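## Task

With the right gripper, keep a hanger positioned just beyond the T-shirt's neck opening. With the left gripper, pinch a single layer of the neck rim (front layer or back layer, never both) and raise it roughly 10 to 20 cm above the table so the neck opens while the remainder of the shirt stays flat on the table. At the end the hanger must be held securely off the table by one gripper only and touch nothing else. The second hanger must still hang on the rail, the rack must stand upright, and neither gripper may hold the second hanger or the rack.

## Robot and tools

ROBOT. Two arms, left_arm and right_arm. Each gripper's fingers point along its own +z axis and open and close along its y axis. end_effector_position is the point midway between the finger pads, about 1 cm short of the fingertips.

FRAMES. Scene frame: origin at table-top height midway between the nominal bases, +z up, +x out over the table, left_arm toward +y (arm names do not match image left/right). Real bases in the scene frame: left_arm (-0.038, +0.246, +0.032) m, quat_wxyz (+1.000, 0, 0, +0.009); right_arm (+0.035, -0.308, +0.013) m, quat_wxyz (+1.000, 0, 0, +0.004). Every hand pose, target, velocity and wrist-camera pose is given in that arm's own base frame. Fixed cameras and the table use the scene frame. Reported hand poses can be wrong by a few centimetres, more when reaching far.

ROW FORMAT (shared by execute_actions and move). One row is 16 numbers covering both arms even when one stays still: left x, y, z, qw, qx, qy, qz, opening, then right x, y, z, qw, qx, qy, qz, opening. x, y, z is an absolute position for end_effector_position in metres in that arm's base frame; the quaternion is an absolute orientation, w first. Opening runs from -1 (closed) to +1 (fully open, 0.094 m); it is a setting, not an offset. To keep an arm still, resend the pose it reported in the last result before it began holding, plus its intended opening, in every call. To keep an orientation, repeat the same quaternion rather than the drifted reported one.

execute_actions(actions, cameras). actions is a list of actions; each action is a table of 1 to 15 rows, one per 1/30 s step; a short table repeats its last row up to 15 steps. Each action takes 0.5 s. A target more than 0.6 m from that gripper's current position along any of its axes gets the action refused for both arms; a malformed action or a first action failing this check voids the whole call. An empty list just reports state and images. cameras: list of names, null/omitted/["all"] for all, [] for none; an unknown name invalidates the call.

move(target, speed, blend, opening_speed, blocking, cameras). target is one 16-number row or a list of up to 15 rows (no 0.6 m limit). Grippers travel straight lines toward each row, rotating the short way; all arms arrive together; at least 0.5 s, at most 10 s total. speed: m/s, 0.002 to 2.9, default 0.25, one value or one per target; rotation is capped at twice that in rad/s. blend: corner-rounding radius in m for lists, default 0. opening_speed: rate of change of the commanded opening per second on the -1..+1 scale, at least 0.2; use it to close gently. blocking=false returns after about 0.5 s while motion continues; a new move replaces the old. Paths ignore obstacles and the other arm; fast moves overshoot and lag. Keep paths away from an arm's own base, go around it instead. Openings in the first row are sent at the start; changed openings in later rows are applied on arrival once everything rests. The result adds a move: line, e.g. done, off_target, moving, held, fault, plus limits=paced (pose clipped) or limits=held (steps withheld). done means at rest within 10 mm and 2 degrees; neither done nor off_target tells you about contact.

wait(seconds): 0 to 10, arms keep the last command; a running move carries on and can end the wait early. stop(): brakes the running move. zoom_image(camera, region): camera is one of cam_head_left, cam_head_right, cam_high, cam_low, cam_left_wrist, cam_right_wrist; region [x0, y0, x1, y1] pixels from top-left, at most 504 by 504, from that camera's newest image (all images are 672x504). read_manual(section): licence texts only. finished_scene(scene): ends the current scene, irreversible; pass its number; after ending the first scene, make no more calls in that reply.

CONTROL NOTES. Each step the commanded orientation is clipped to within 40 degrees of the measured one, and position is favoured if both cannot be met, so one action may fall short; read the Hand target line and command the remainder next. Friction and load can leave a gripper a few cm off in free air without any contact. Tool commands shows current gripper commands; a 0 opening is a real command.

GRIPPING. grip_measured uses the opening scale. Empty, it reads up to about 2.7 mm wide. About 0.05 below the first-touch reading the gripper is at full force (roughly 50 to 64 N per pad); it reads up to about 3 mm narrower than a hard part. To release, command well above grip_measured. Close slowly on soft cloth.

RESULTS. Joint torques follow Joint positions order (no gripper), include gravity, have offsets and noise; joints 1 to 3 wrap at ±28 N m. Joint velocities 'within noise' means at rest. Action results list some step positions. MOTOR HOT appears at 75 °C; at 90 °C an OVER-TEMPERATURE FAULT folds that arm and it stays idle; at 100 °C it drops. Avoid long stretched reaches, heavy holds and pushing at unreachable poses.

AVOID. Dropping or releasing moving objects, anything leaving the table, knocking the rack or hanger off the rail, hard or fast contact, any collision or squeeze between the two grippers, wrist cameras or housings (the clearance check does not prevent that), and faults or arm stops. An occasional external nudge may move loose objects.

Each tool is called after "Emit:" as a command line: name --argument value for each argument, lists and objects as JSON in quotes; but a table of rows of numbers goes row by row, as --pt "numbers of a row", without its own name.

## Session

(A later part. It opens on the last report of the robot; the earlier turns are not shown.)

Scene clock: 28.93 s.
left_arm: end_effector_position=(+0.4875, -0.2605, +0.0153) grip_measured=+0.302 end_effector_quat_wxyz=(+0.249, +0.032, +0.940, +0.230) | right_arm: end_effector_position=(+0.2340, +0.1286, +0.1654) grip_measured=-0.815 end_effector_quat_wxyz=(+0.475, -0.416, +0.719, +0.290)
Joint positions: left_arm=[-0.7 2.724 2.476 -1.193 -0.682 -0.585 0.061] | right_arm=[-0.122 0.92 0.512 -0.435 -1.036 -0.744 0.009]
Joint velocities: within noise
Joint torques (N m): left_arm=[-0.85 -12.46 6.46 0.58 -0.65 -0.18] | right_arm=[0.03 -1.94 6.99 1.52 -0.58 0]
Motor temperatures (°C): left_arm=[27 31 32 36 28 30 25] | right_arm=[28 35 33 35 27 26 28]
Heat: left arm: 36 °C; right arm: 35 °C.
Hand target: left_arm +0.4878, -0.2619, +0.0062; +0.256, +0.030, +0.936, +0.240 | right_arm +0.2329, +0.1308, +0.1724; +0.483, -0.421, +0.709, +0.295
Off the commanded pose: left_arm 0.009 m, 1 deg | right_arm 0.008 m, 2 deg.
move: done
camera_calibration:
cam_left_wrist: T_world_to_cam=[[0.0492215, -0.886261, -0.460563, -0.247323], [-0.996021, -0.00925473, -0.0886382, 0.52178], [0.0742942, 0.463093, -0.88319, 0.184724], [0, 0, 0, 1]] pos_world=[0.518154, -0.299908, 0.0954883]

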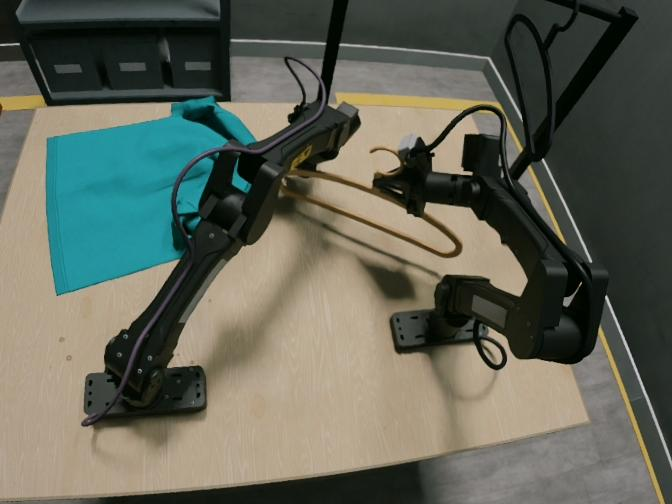

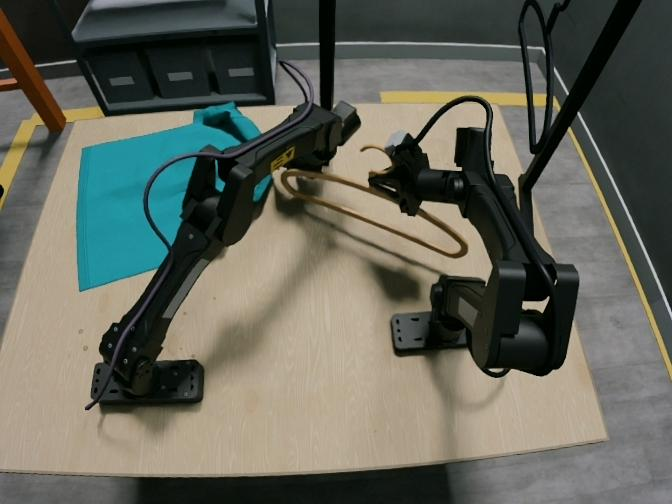

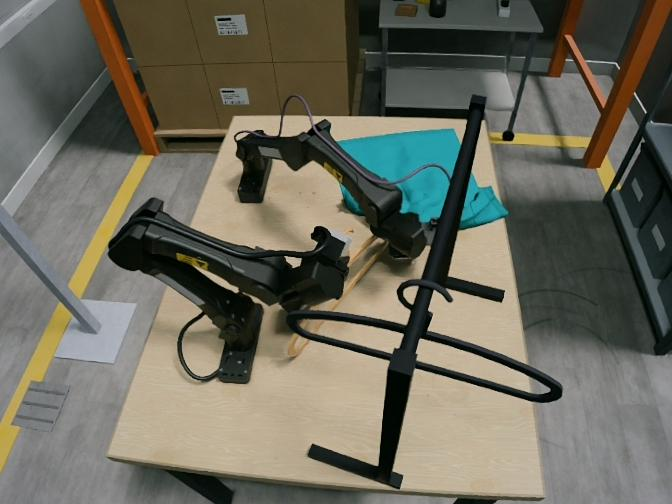

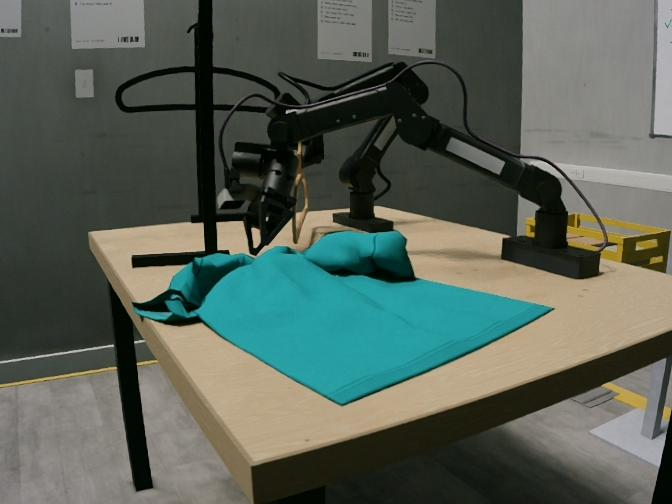

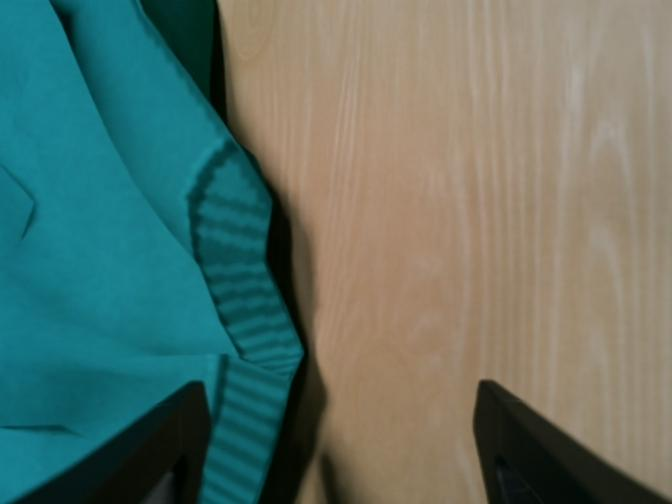

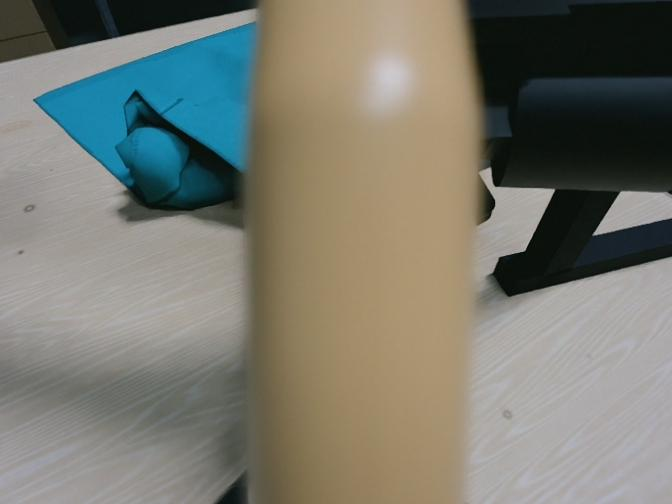

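Emit:
move --pt "0.49 -0.25 -0.010 0.255 0.03 0.934 0.24 0.3 0.2329 0.1308 0.1726 0.483 -0.421 0.709 0.295 -1" --speed 0.1

Emit:
zoom_image --camera "cam_low" --region '[120, 160, 430, 340]'

Scene clock: 30.03 s.
left_arm: end_effector_position=(+0.4897, -0.2533, -0.0062) grip_measured=+0.302 end_effector_quat_wxyz=(+0.262, +0.032, +0.932, +0.250) | right_arm: end_effector_position=(+0.2327, +0.1288, +0.1642) grip_measured=-0.815 end_effector_quat_wxyz=(+0.471, -0.415, +0.721, +0.293)
Joint positions: left_arm=[-0.7 2.719 2.359 -1.079 -0.732 -0.581 0.061] | right_arm=[-0.122 0.92 0.512 -0.445 -1.036 -0.744 0.009]
Joint velocities: within noise
Joint torques (N m): left_arm=[0.88 -14.95 4.46 0.66 -0.16 0.05] | right_arm=[0.01 -1.96 6.99 1.61 -0.58 -0.01]
Motor temperatures (°C): left_arm=[27 32 32 36 28 30 25] | right_arm=[28 35 33 35 27 26 28]
Heat: left arm: 36 °C; right arm: 35 °C.
Hand target: left_arm +0.4900, -0.2501, -0.0100; +0.255, +0.030, +0.936, +0.241 | right_arm +0.2328, +0.1308, +0.1724; +0.483, -0.421, +0.709, +0.295
Off the commanded pose: left_arm 0.005 m, 1 deg | right_arm 0.009 m, 2 deg.
move: done
camera_calibration:
cam_left_wrist: T_world_to_cam=[[0.0672794, -0.867135, -0.493508, -0.255129], [-0.992745, -0.00877913, -0.119914, 0.520538], [0.0996491, 0.497996, -0.861435, 0.1588], [0, 0, 0, 1]] pos_world=[0.518102, -0.295743, 0.0733073]
cam_right_wrist: T_world_to_cam=[[0.876735, -0.479734, -0.0345059, -0.134436], [-0.380284, -0.647485, -0.660414, 0.31584], [0.294481, 0.592131, -0.750108, 0.0603743], [0, 0, 0, 1]] pos_world=[0.220195, 0.104258, 0.249233]

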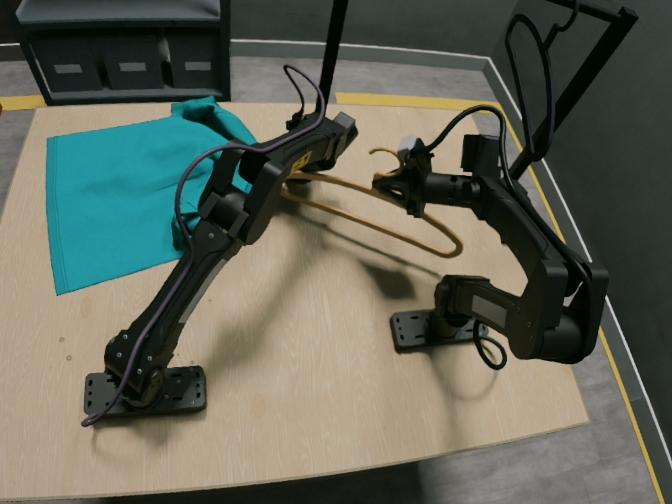

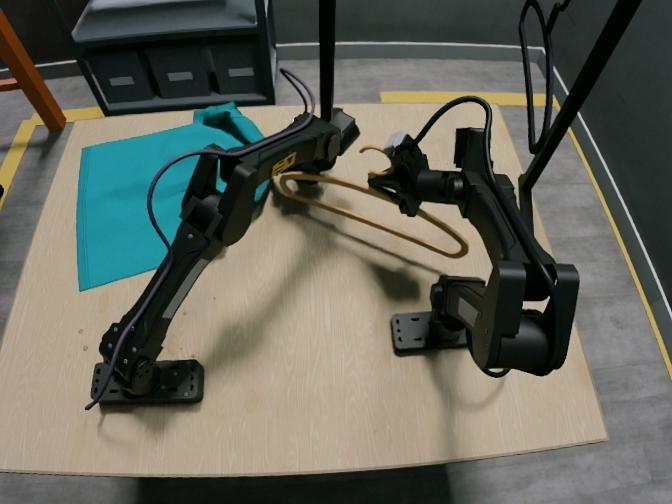

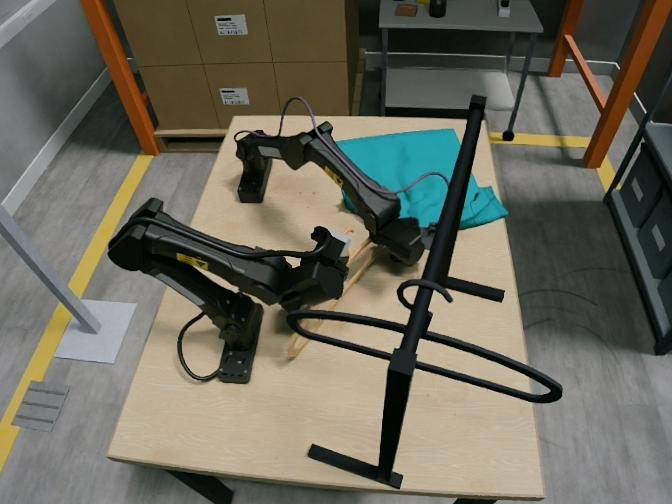

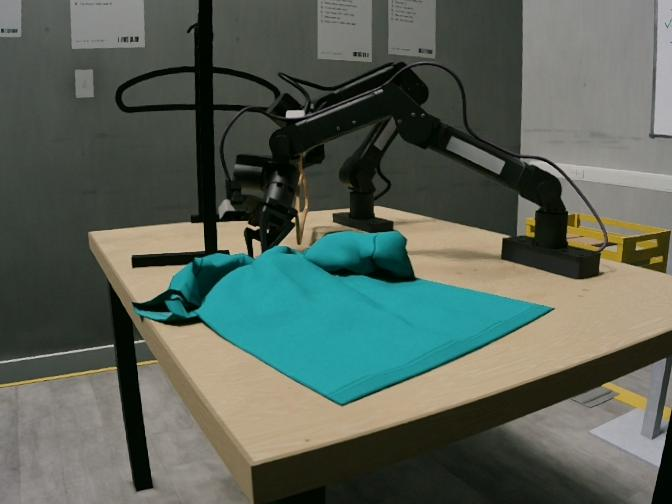

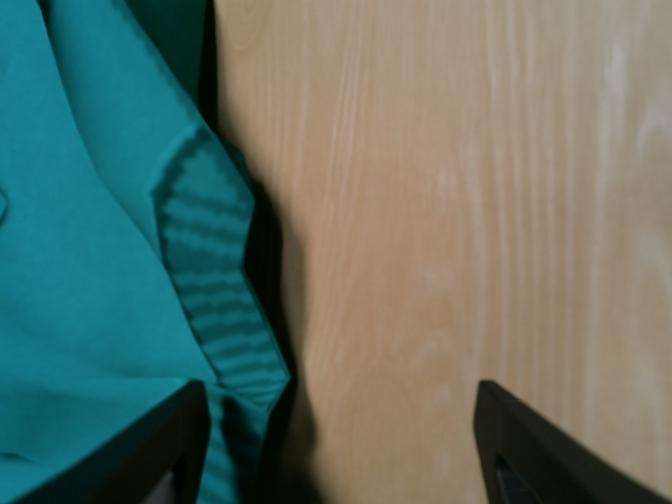

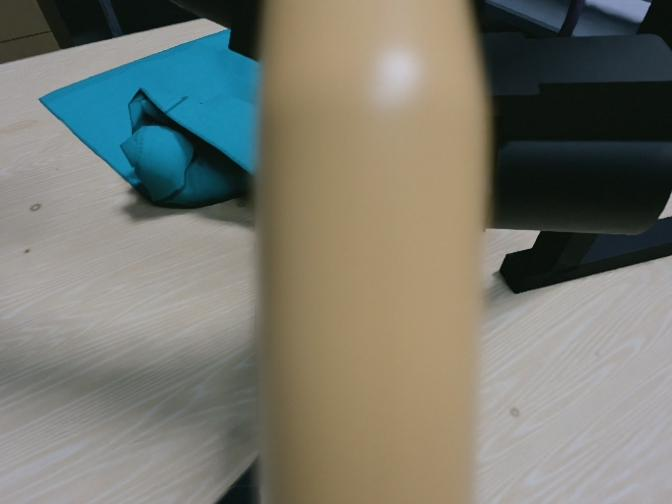

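Scaled by 1.626 from the camera's 672x504 image, which has a finer 960x720 frame.

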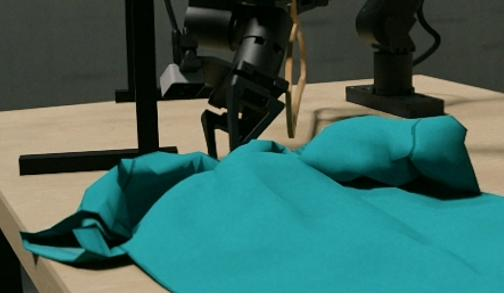

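Emit:
move --pt "0.504 -0.228 -0.010 0.255 0.03 0.934 0.24 0.3 0.2329 0.1308 0.1726 0.483 -0.421 0.709 0.295 -1" --pt "0.504 -0.228 -0.008 0.255 0.03 0.934 0.24 -1 0.2329 0.1308 0.1726 0.483 -0.421 0.709 0.295 -1" --speed 0.1 --opening_speed 1.5

Emit:
zoom_image --camera "cam_low" --region '[120, 160, 430, 340]'

Scene clock: 32.37 s.
left_arm: end_effector_position=(+0.5013, -0.2350, -0.0178) grip_measured=-0.981 end_effector_quat_wxyz=(+0.253, +0.034, +0.937, +0.237) | right_arm: end_effector_position=(+0.2327, +0.1288, +0.1642) grip_measured=-0.815 end_effector_quat_wxyz=(+0.471, -0.415, +0.721, +0.293)
Joint positions: left_arm=[-0.649 2.689 2.267 -0.975 -0.691 -0.514 0.001] | right_arm=[-0.122 0.92 0.512 -0.445 -1.036 -0.744 0.009]
Joint velocities: within noise
Joint torques (N m): left_arm=[0.92 -15.61 6 0.44 -0.45 0.05] | right_arm=[-0.01 -1.94 7.01 1.61 -0.58 -0.01]
Motor temperatures (°C): left_arm=[27 32 32 36 28 30 25] | right_arm=[28 35 33 35 27 26 28]
Heat: left arm: 36 °C; right arm: 35 °C.
Hand target: left_arm +0.5040, -0.2281, -0.0081; +0.255, +0.030, +0.936, +0.240 | right_arm +0.2328, +0.1308, +0.1724; +0.483, -0.421, +0.709, +0.295
Off the commanded pose: left_arm 0.012 m, 1 deg | right_arm 0.009 m, 2 deg.
move: off_target (left_arm)
camera_calibration:
cam_left_wrist: T_world_to_cam=[[0.0509746, -0.879283, -0.473564, -0.240069], [-0.995204, -0.00507995, -0.0976918, 0.53329], [0.0834931, 0.476273, -0.875325, 0.141305], [0, 0, 0, 1]] pos_world=[0.531172, -0.27568, 0.0620976]
cam_right_wrist: T_world_to_cam=[[0.876735, -0.479734, -0.0345059, -0.134436], [-0.380284, -0.647485, -0.660414, 0.31584], [0.294481, 0.592131, -0.750108, 0.0603743], [0, 0, 0, 1]] pos_world=[0.220195, 0.104258, 0.249233]

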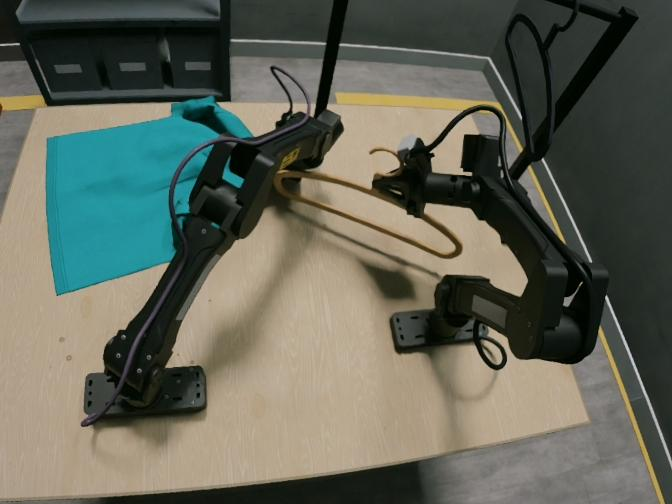

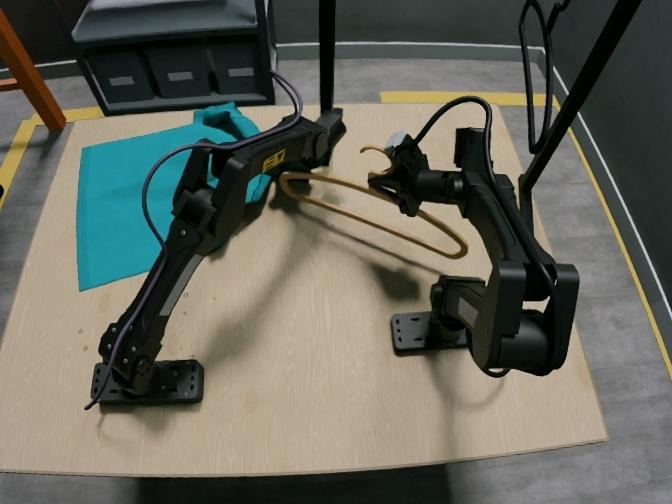

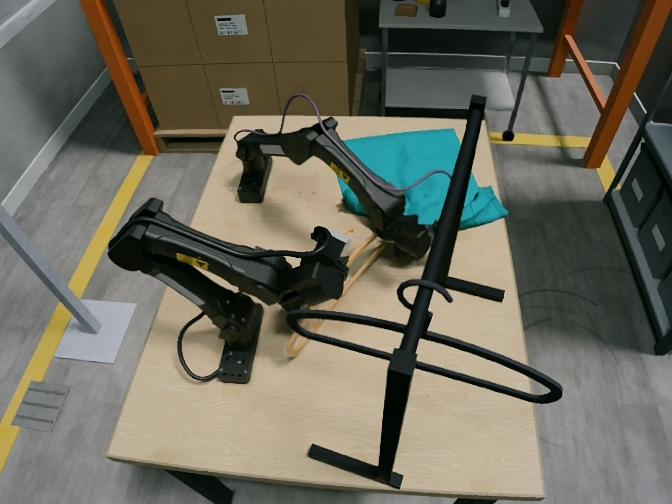

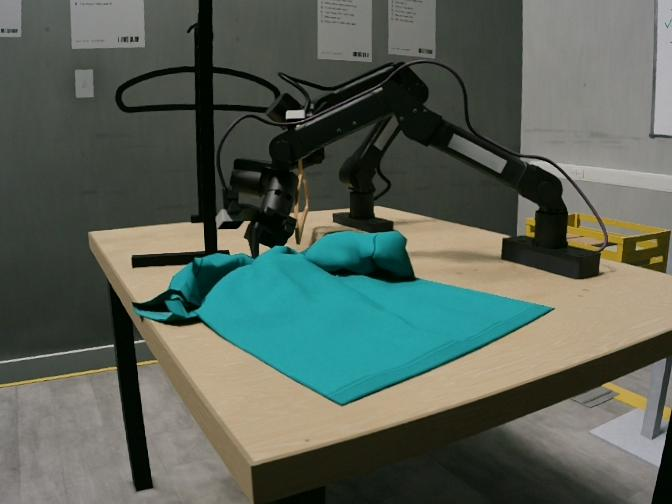

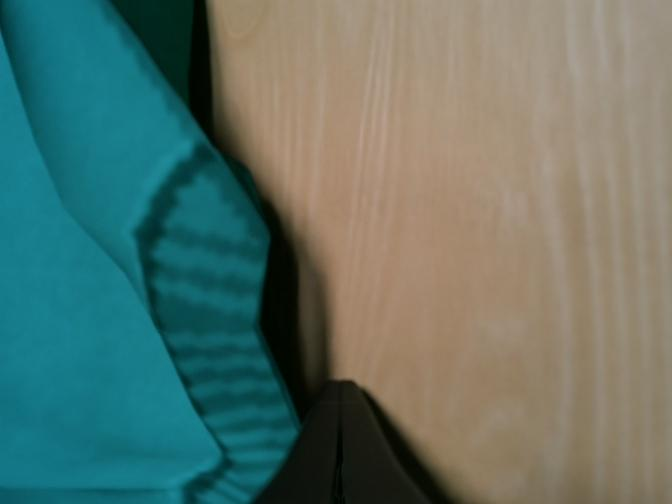

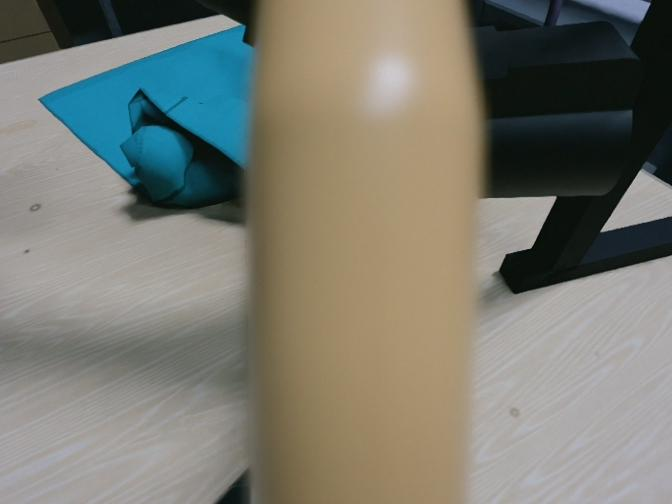

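Scaled by 1.626 from the camera's 672x504 image, which has a finer 960x720 frame.

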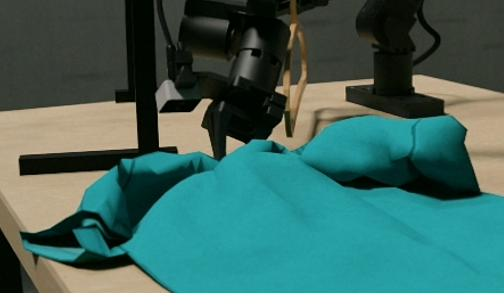

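Emit:
move --pt "0.504 -0.245 0.012 0.255 0.03 0.934 0.24 0.3 0.2329 0.1308 0.1726 0.483 -0.421 0.709 0.295 -1" --pt "0.504 -0.205 -0.004 0.255 0.03 0.934 0.24 0.3 0.2329 0.1308 0.1726 0.483 -0.421 0.709 0.295 -1" --speed 0.1

Emit:
zoom_image --camera "cam_low" --region '[120, 160, 430, 340]'

Scene clock: 34.03 s.
left_arm: end_effector_position=(+0.5046, -0.2083, -0.0057) grip_measured=+0.298 end_effector_quat_wxyz=(+0.260, +0.030, +0.932, +0.250) | right_arm: end_effector_position=(+0.2327, +0.1288, +0.1642) grip_measured=-0.815 end_effector_quat_wxyz=(+0.471, -0.415, +0.721, +0.293)
Joint positions: left_arm=[-0.612 2.6 2.127 -0.896 -0.716 -0.472 0.061] | right_arm=[-0.122 0.92 0.512 -0.445 -1.036 -0.744 0.009]
Joint velocities: within noise
Joint torques (N m): left_arm=[0.79 -15.32 4.52 0.66 -0.13 0.11] | right_arm=[0.01 -1.95 6.99 1.61 -0.58 -0.01]
Motor temperatures (°C): left_arm=[27 32 32 36 28 30 25] | right_arm=[28 35 33 35 27 26 28]
Heat: left arm: 36 °C; right arm: 35 °C.
Hand target: left_arm +0.5040, -0.2052, -0.0039; +0.255, +0.030, +0.936, +0.241 | right_arm +0.2328, +0.1308, +0.1724; +0.483, -0.421, +0.709, +0.295
Off the commanded pose: left_arm 0.004 m, 1 deg | right_arm 0.009 m, 2 deg.
move: done
camera_calibration:
cam_left_wrist: T_world_to_cam=[[0.0695818, -0.86685, -0.493689, -0.217918], [-0.993045, -0.0130743, -0.117006, 0.535131], [0.0949716, 0.498397, -0.861731, 0.137723], [0, 0, 0, 1]] pos_world=[0.533492, -0.250547, 0.0737096]
cam_right_wrist: T_world_to_cam=[[0.876735, -0.479734, -0.0345059, -0.134436], [-0.380284, -0.647485, -0.660414, 0.31584], [0.294481, 0.592131, -0.750108, 0.0603743], [0, 0, 0, 1]] pos_world=[0.220195, 0.104258, 0.249233]

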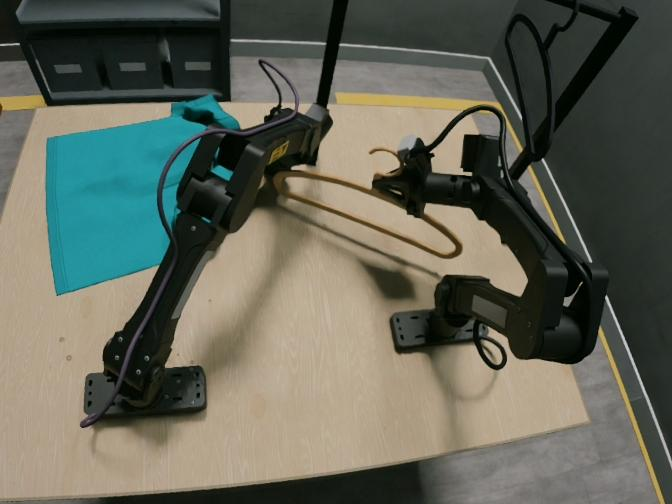

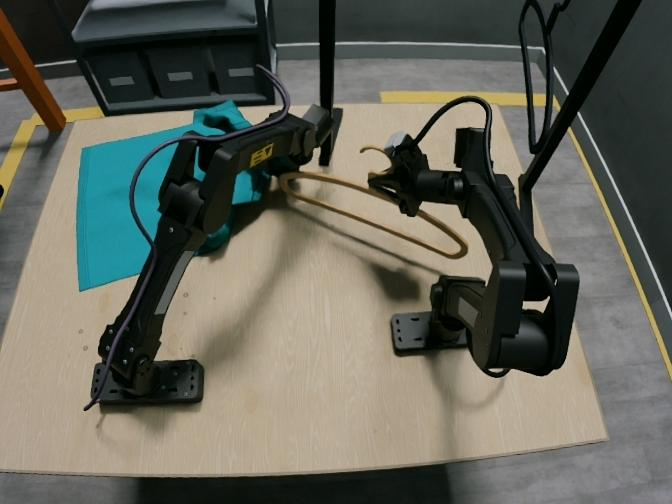

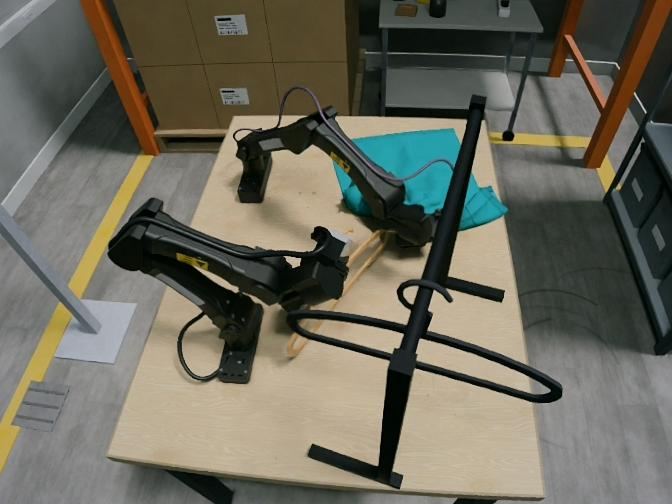

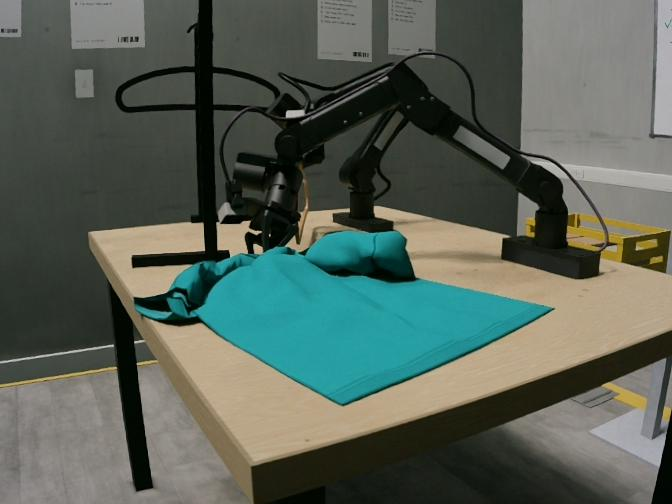

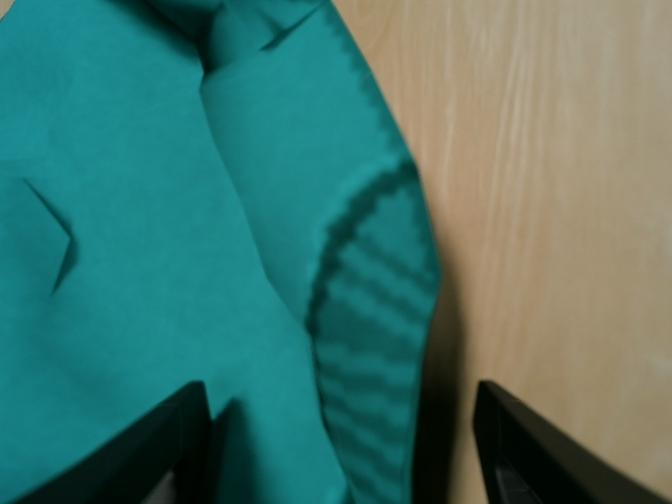

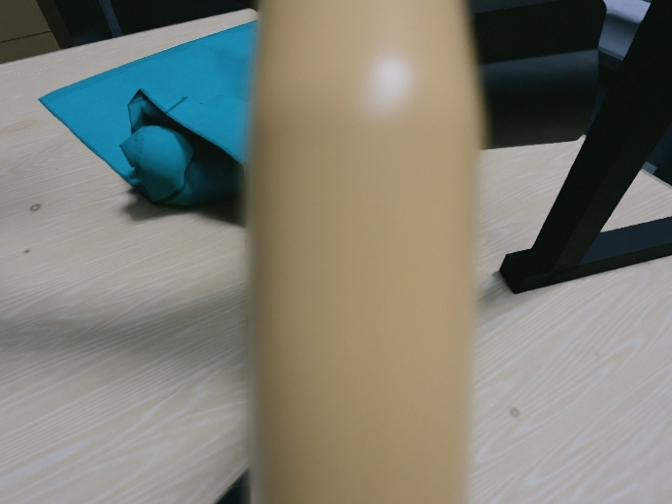

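Scaled by 1.626 from the camera's 672x504 image, which has a finer 960x720 frame.

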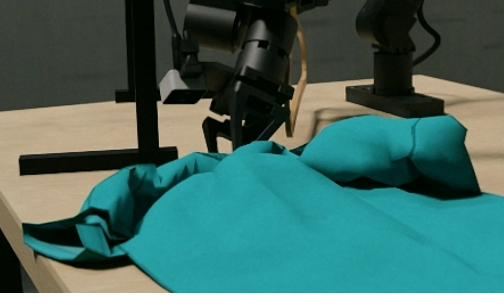

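Rim between the fingers, right finger outside above the table. Close.

Emit:
move --pt "0.504 -0.200 -0.002 0.255 0.03 0.934 0.24 -1 0.2329 0.1308 0.1726 0.483 -0.421 0.709 0.295 -1" --pt "0.502 -0.200 0.07 0.255 0.03 0.934 0.24 -1 0.2329 0.1308 0.1726 0.483 -0.421 0.709 0.295 -1" --speed 0.1 --opening_speed 1.5

Emit:
zoom_image --camera "cam_low" --region '[120, 160, 430, 340]'

Emit:
zoom_image --camera "cam_high" --region '[330, 145, 490, 265]'

Scene clock: 36.77 s.
left_arm: end_effector_position=(+0.4944, -0.1992, +0.0357) grip_measured=-0.963 end_effector_quat_wxyz=(+0.228, +0.043, +0.939, +0.253) | right_arm: end_effector_position=(+0.2326, +0.1289, +0.1643) grip_measured=-0.815 end_effector_quat_wxyz=(+0.472, -0.415, +0.721, +0.293)
Joint positions: left_arm=[-0.6 2.545 2.213 -1.09 -0.681 -0.455 0.002] | right_arm=[-0.122 0.92 0.512 -0.445 -1.037 -0.744 0.009]
Joint velocities: within noise
Joint torques (N m): left_arm=[0.23 -17.47 8.39 0.35 -0.46 -0.01] | right_arm=[0.01 -1.95 6.99 1.61 -0.57 -0.01]
Motor temperatures (°C): left_arm=[27 33 32 36 28 30 25] | right_arm=[28 35 33 35 27 26 28]
Heat: left arm: 36 °C; right arm: 35 °C.
Hand target: left_arm +0.5014, -0.1995, +0.0694; +0.256, +0.030, +0.936, +0.241 | right_arm +0.2328, +0.1308, +0.1724; +0.483, -0.421, +0.709, +0.295
Off the commanded pose: left_arm 0.035 m, 4 deg | right_arm 0.008 m, 2 deg.
move: off_target (left_arm)
camera_calibration:
cam_left_wrist: T_world_to_cam=[[0.0289464, -0.86246, -0.505297, -0.167541], [-0.99888, -0.00603628, -0.0469189, 0.531606], [0.0374156, 0.506089, -0.861669, 0.199841], [0, 0, 0, 1]] pos_world=[0.528383, -0.242426, 0.112481]
cam_right_wrist: T_world_to_cam=[[0.877004, -0.479225, -0.0347434, -0.134395], [-0.379905, -0.647339, -0.660776, 0.315861], [0.294169, 0.592702, -0.749779, 0.0604059], [0, 0, 0, 1]] pos_world=[0.220093, 0.104261, 0.249335]

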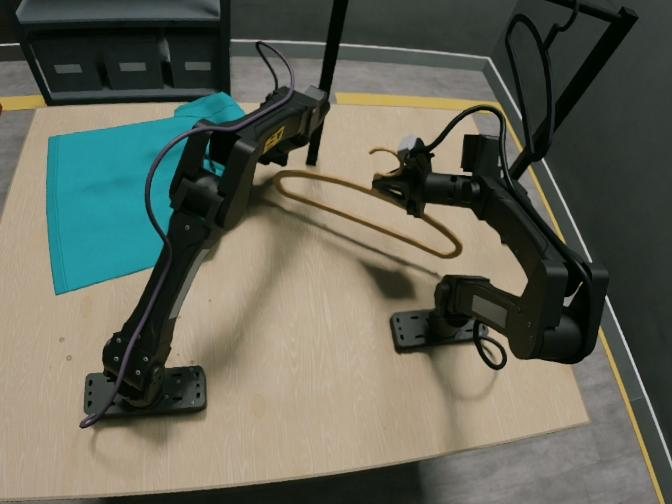

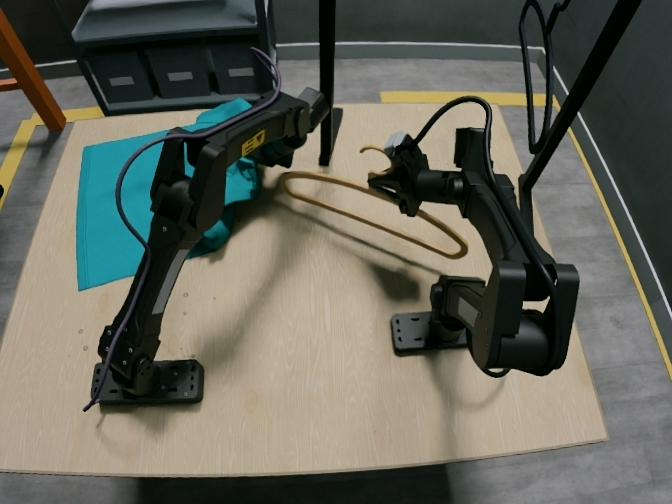

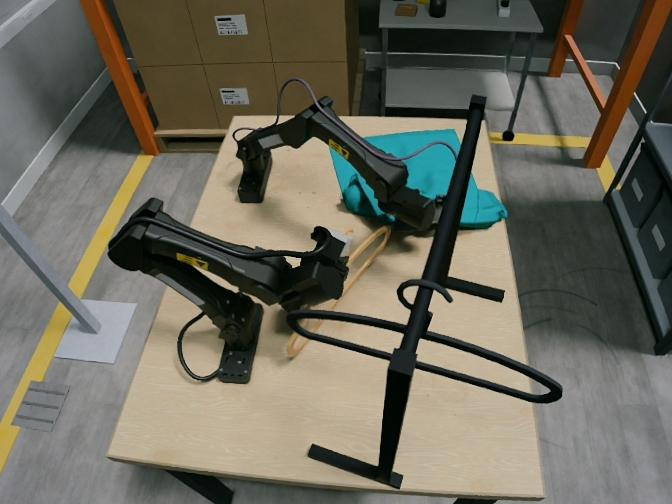

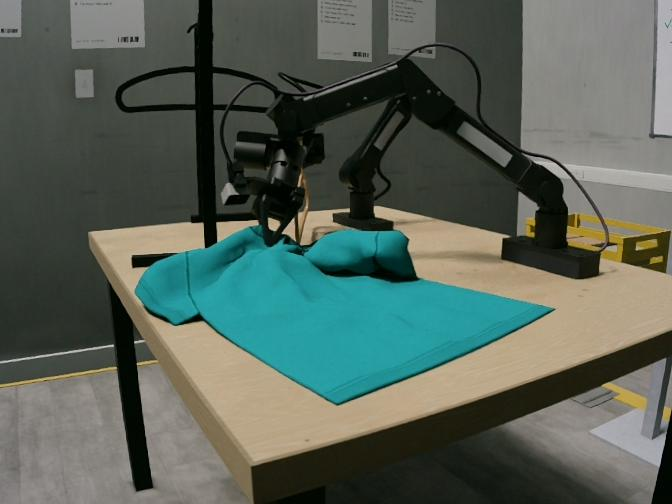

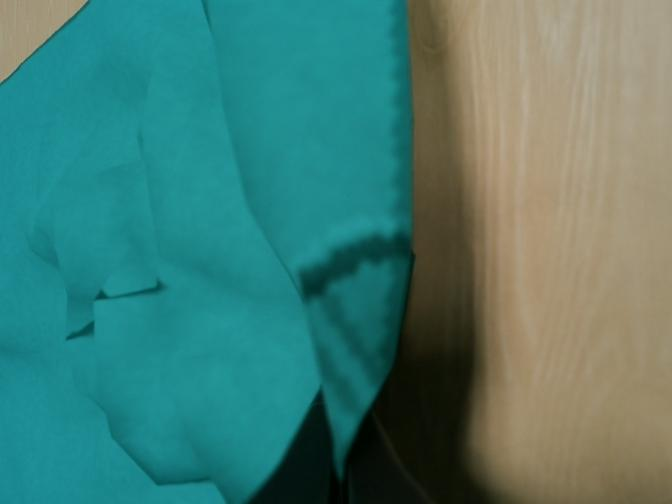

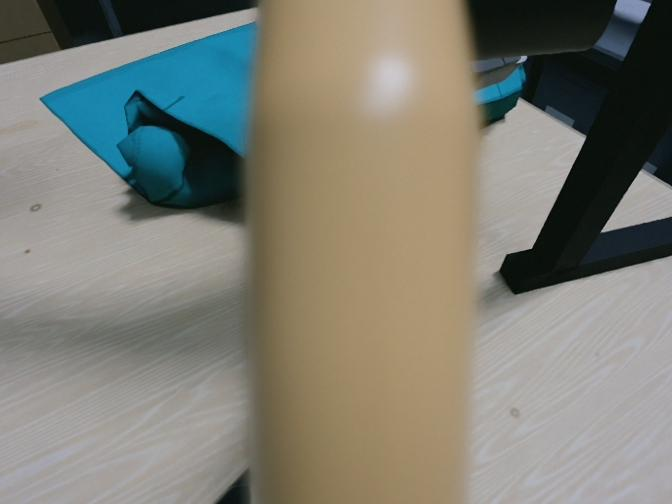

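Scaled by 1.626 from the camera's 672x504 image, which has a finer 960x720 frame.

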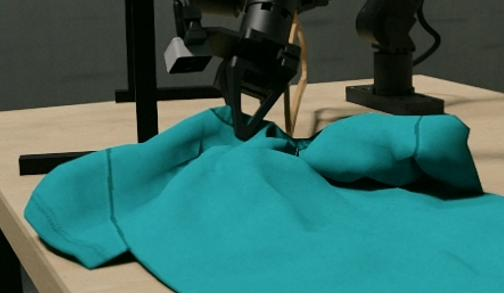

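Scaled by 3.150 from the camera's 672x504 image, which has a finer 960x720 frame.

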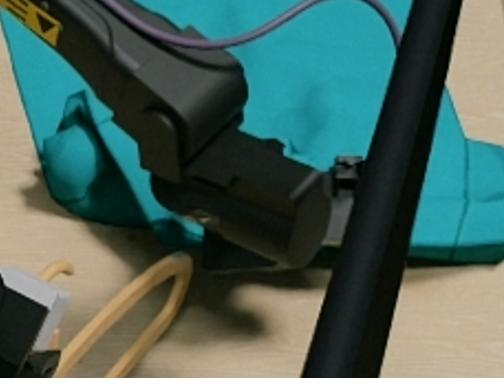

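Emit:
move --pt "0.48 -0.16 0.10 0.255 0.03 0.934 0.24 -1 0.2329 0.1308 0.1726 0.483 -0.421 0.709 0.295 -1" --speed 0.1

Emit:
zoom_image --camera "cam_low" --region '[120, 160, 430, 340]'

Emit:
zoom_image --camera "cam_high" --region '[330, 145, 490, 265]'

Scene clock: 38.17 s.
left_arm: end_effector_position=(+0.4757, -0.1604, +0.0764) grip_measured=-0.963 end_effector_quat_wxyz=(+0.230, +0.039, +0.940, +0.250) | right_arm: end_effector_position=(+0.2326, +0.1289, +0.1643) grip_measured=-0.815 end_effector_quat_wxyz=(+0.472, -0.415, +0.721, +0.293)
Joint positions: left_arm=[-0.552 2.315 1.962 -1.028 -0.671 -0.403 0.002] | right_arm=[-0.122 0.92 0.512 -0.445 -1.037 -0.744 0.009]
Joint velocities: within noise
Joint torques (N m): left_arm=[0.38 -16.12 6.01 0.73 -0.49 0.06] | right_arm=[0.01 -1.94 7.01 1.61 -0.57 -0.01]
Motor temperatures (°C): left_arm=[27 34 32 35 28 30 25] | right_arm=[28 35 33 35 27 26 28]
Heat: left arm: 35 °C; right arm: 35 °C.
Hand target: left_arm +0.4797, -0.1598, +0.0998; +0.255, +0.030, +0.936, +0.241 | right_arm +0.2328, +0.1308, +0.1724; +0.483, -0.421, +0.709, +0.295
Off the commanded pose: left_arm 0.024 m, 3 deg | right_arm 0.008 m, 2 deg.
move: off_target (left_arm)
camera_calibration:
cam_left_wrist: T_world_to_cam=[[0.0355957, -0.865743, -0.499221, -0.117123], [-0.998615, -0.0114432, -0.0513591, 0.514548], [0.0387511, 0.500357, -0.864951, 0.214709], [0, 0, 0, 1]] pos_world=[0.509685, -0.202942, 0.153669]
cam_right_wrist: T_world_to_cam=[[0.877004, -0.479225, -0.0347434, -0.134395], [-0.379905, -0.647339, -0.660776, 0.315861], [0.294169, 0.592702, -0.749779, 0.0604059], [0, 0, 0, 1]] pos_world=[0.220093, 0.104261, 0.249335]

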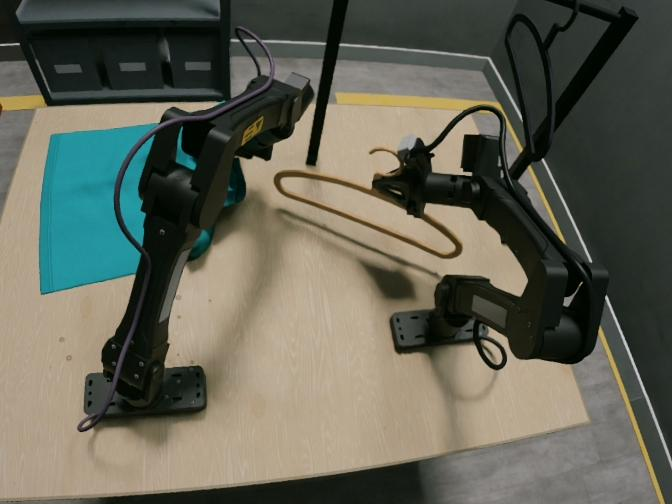

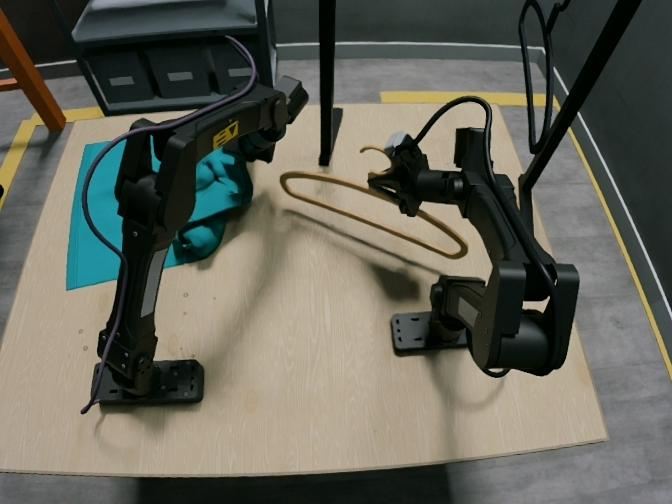

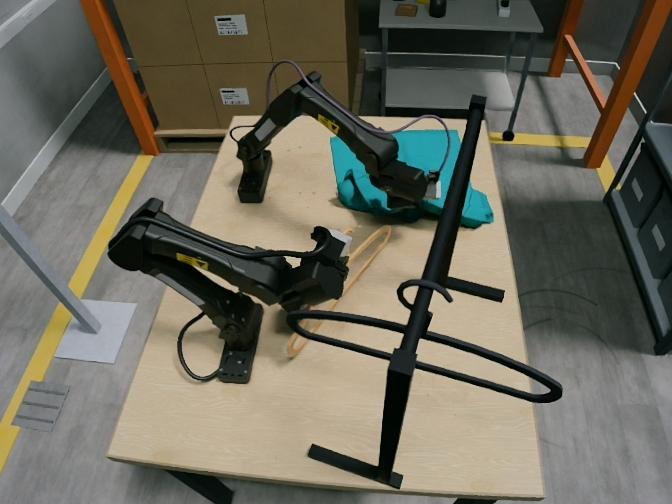

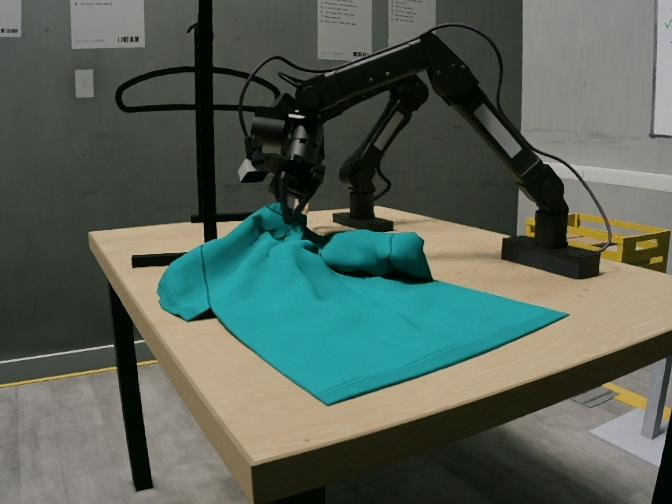

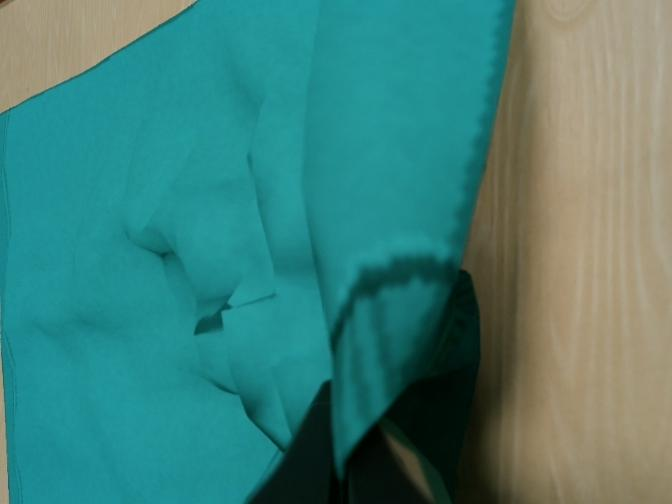

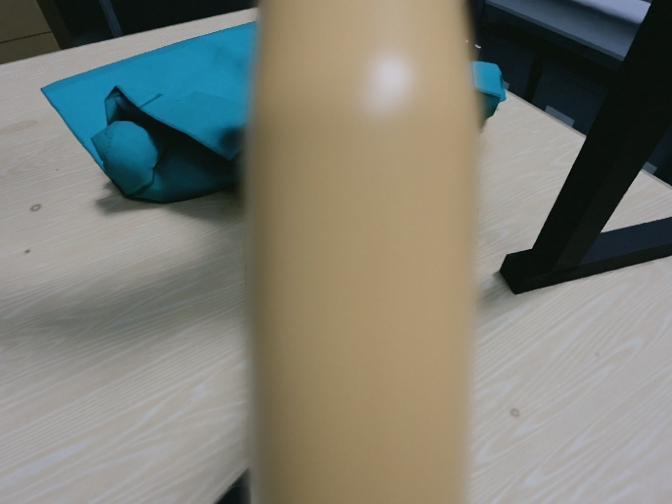

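Scaled by 1.626 from the camera's 672x504 image, which has a finer 960x720 frame.

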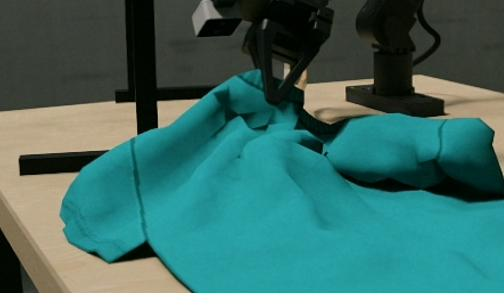

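Scaled by 3.150 from the camera's 672x504 image, which has a finer 960x720 frame.

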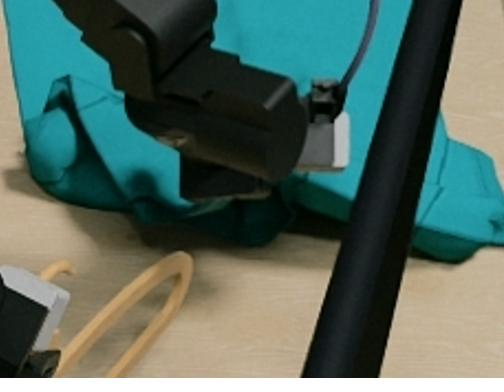

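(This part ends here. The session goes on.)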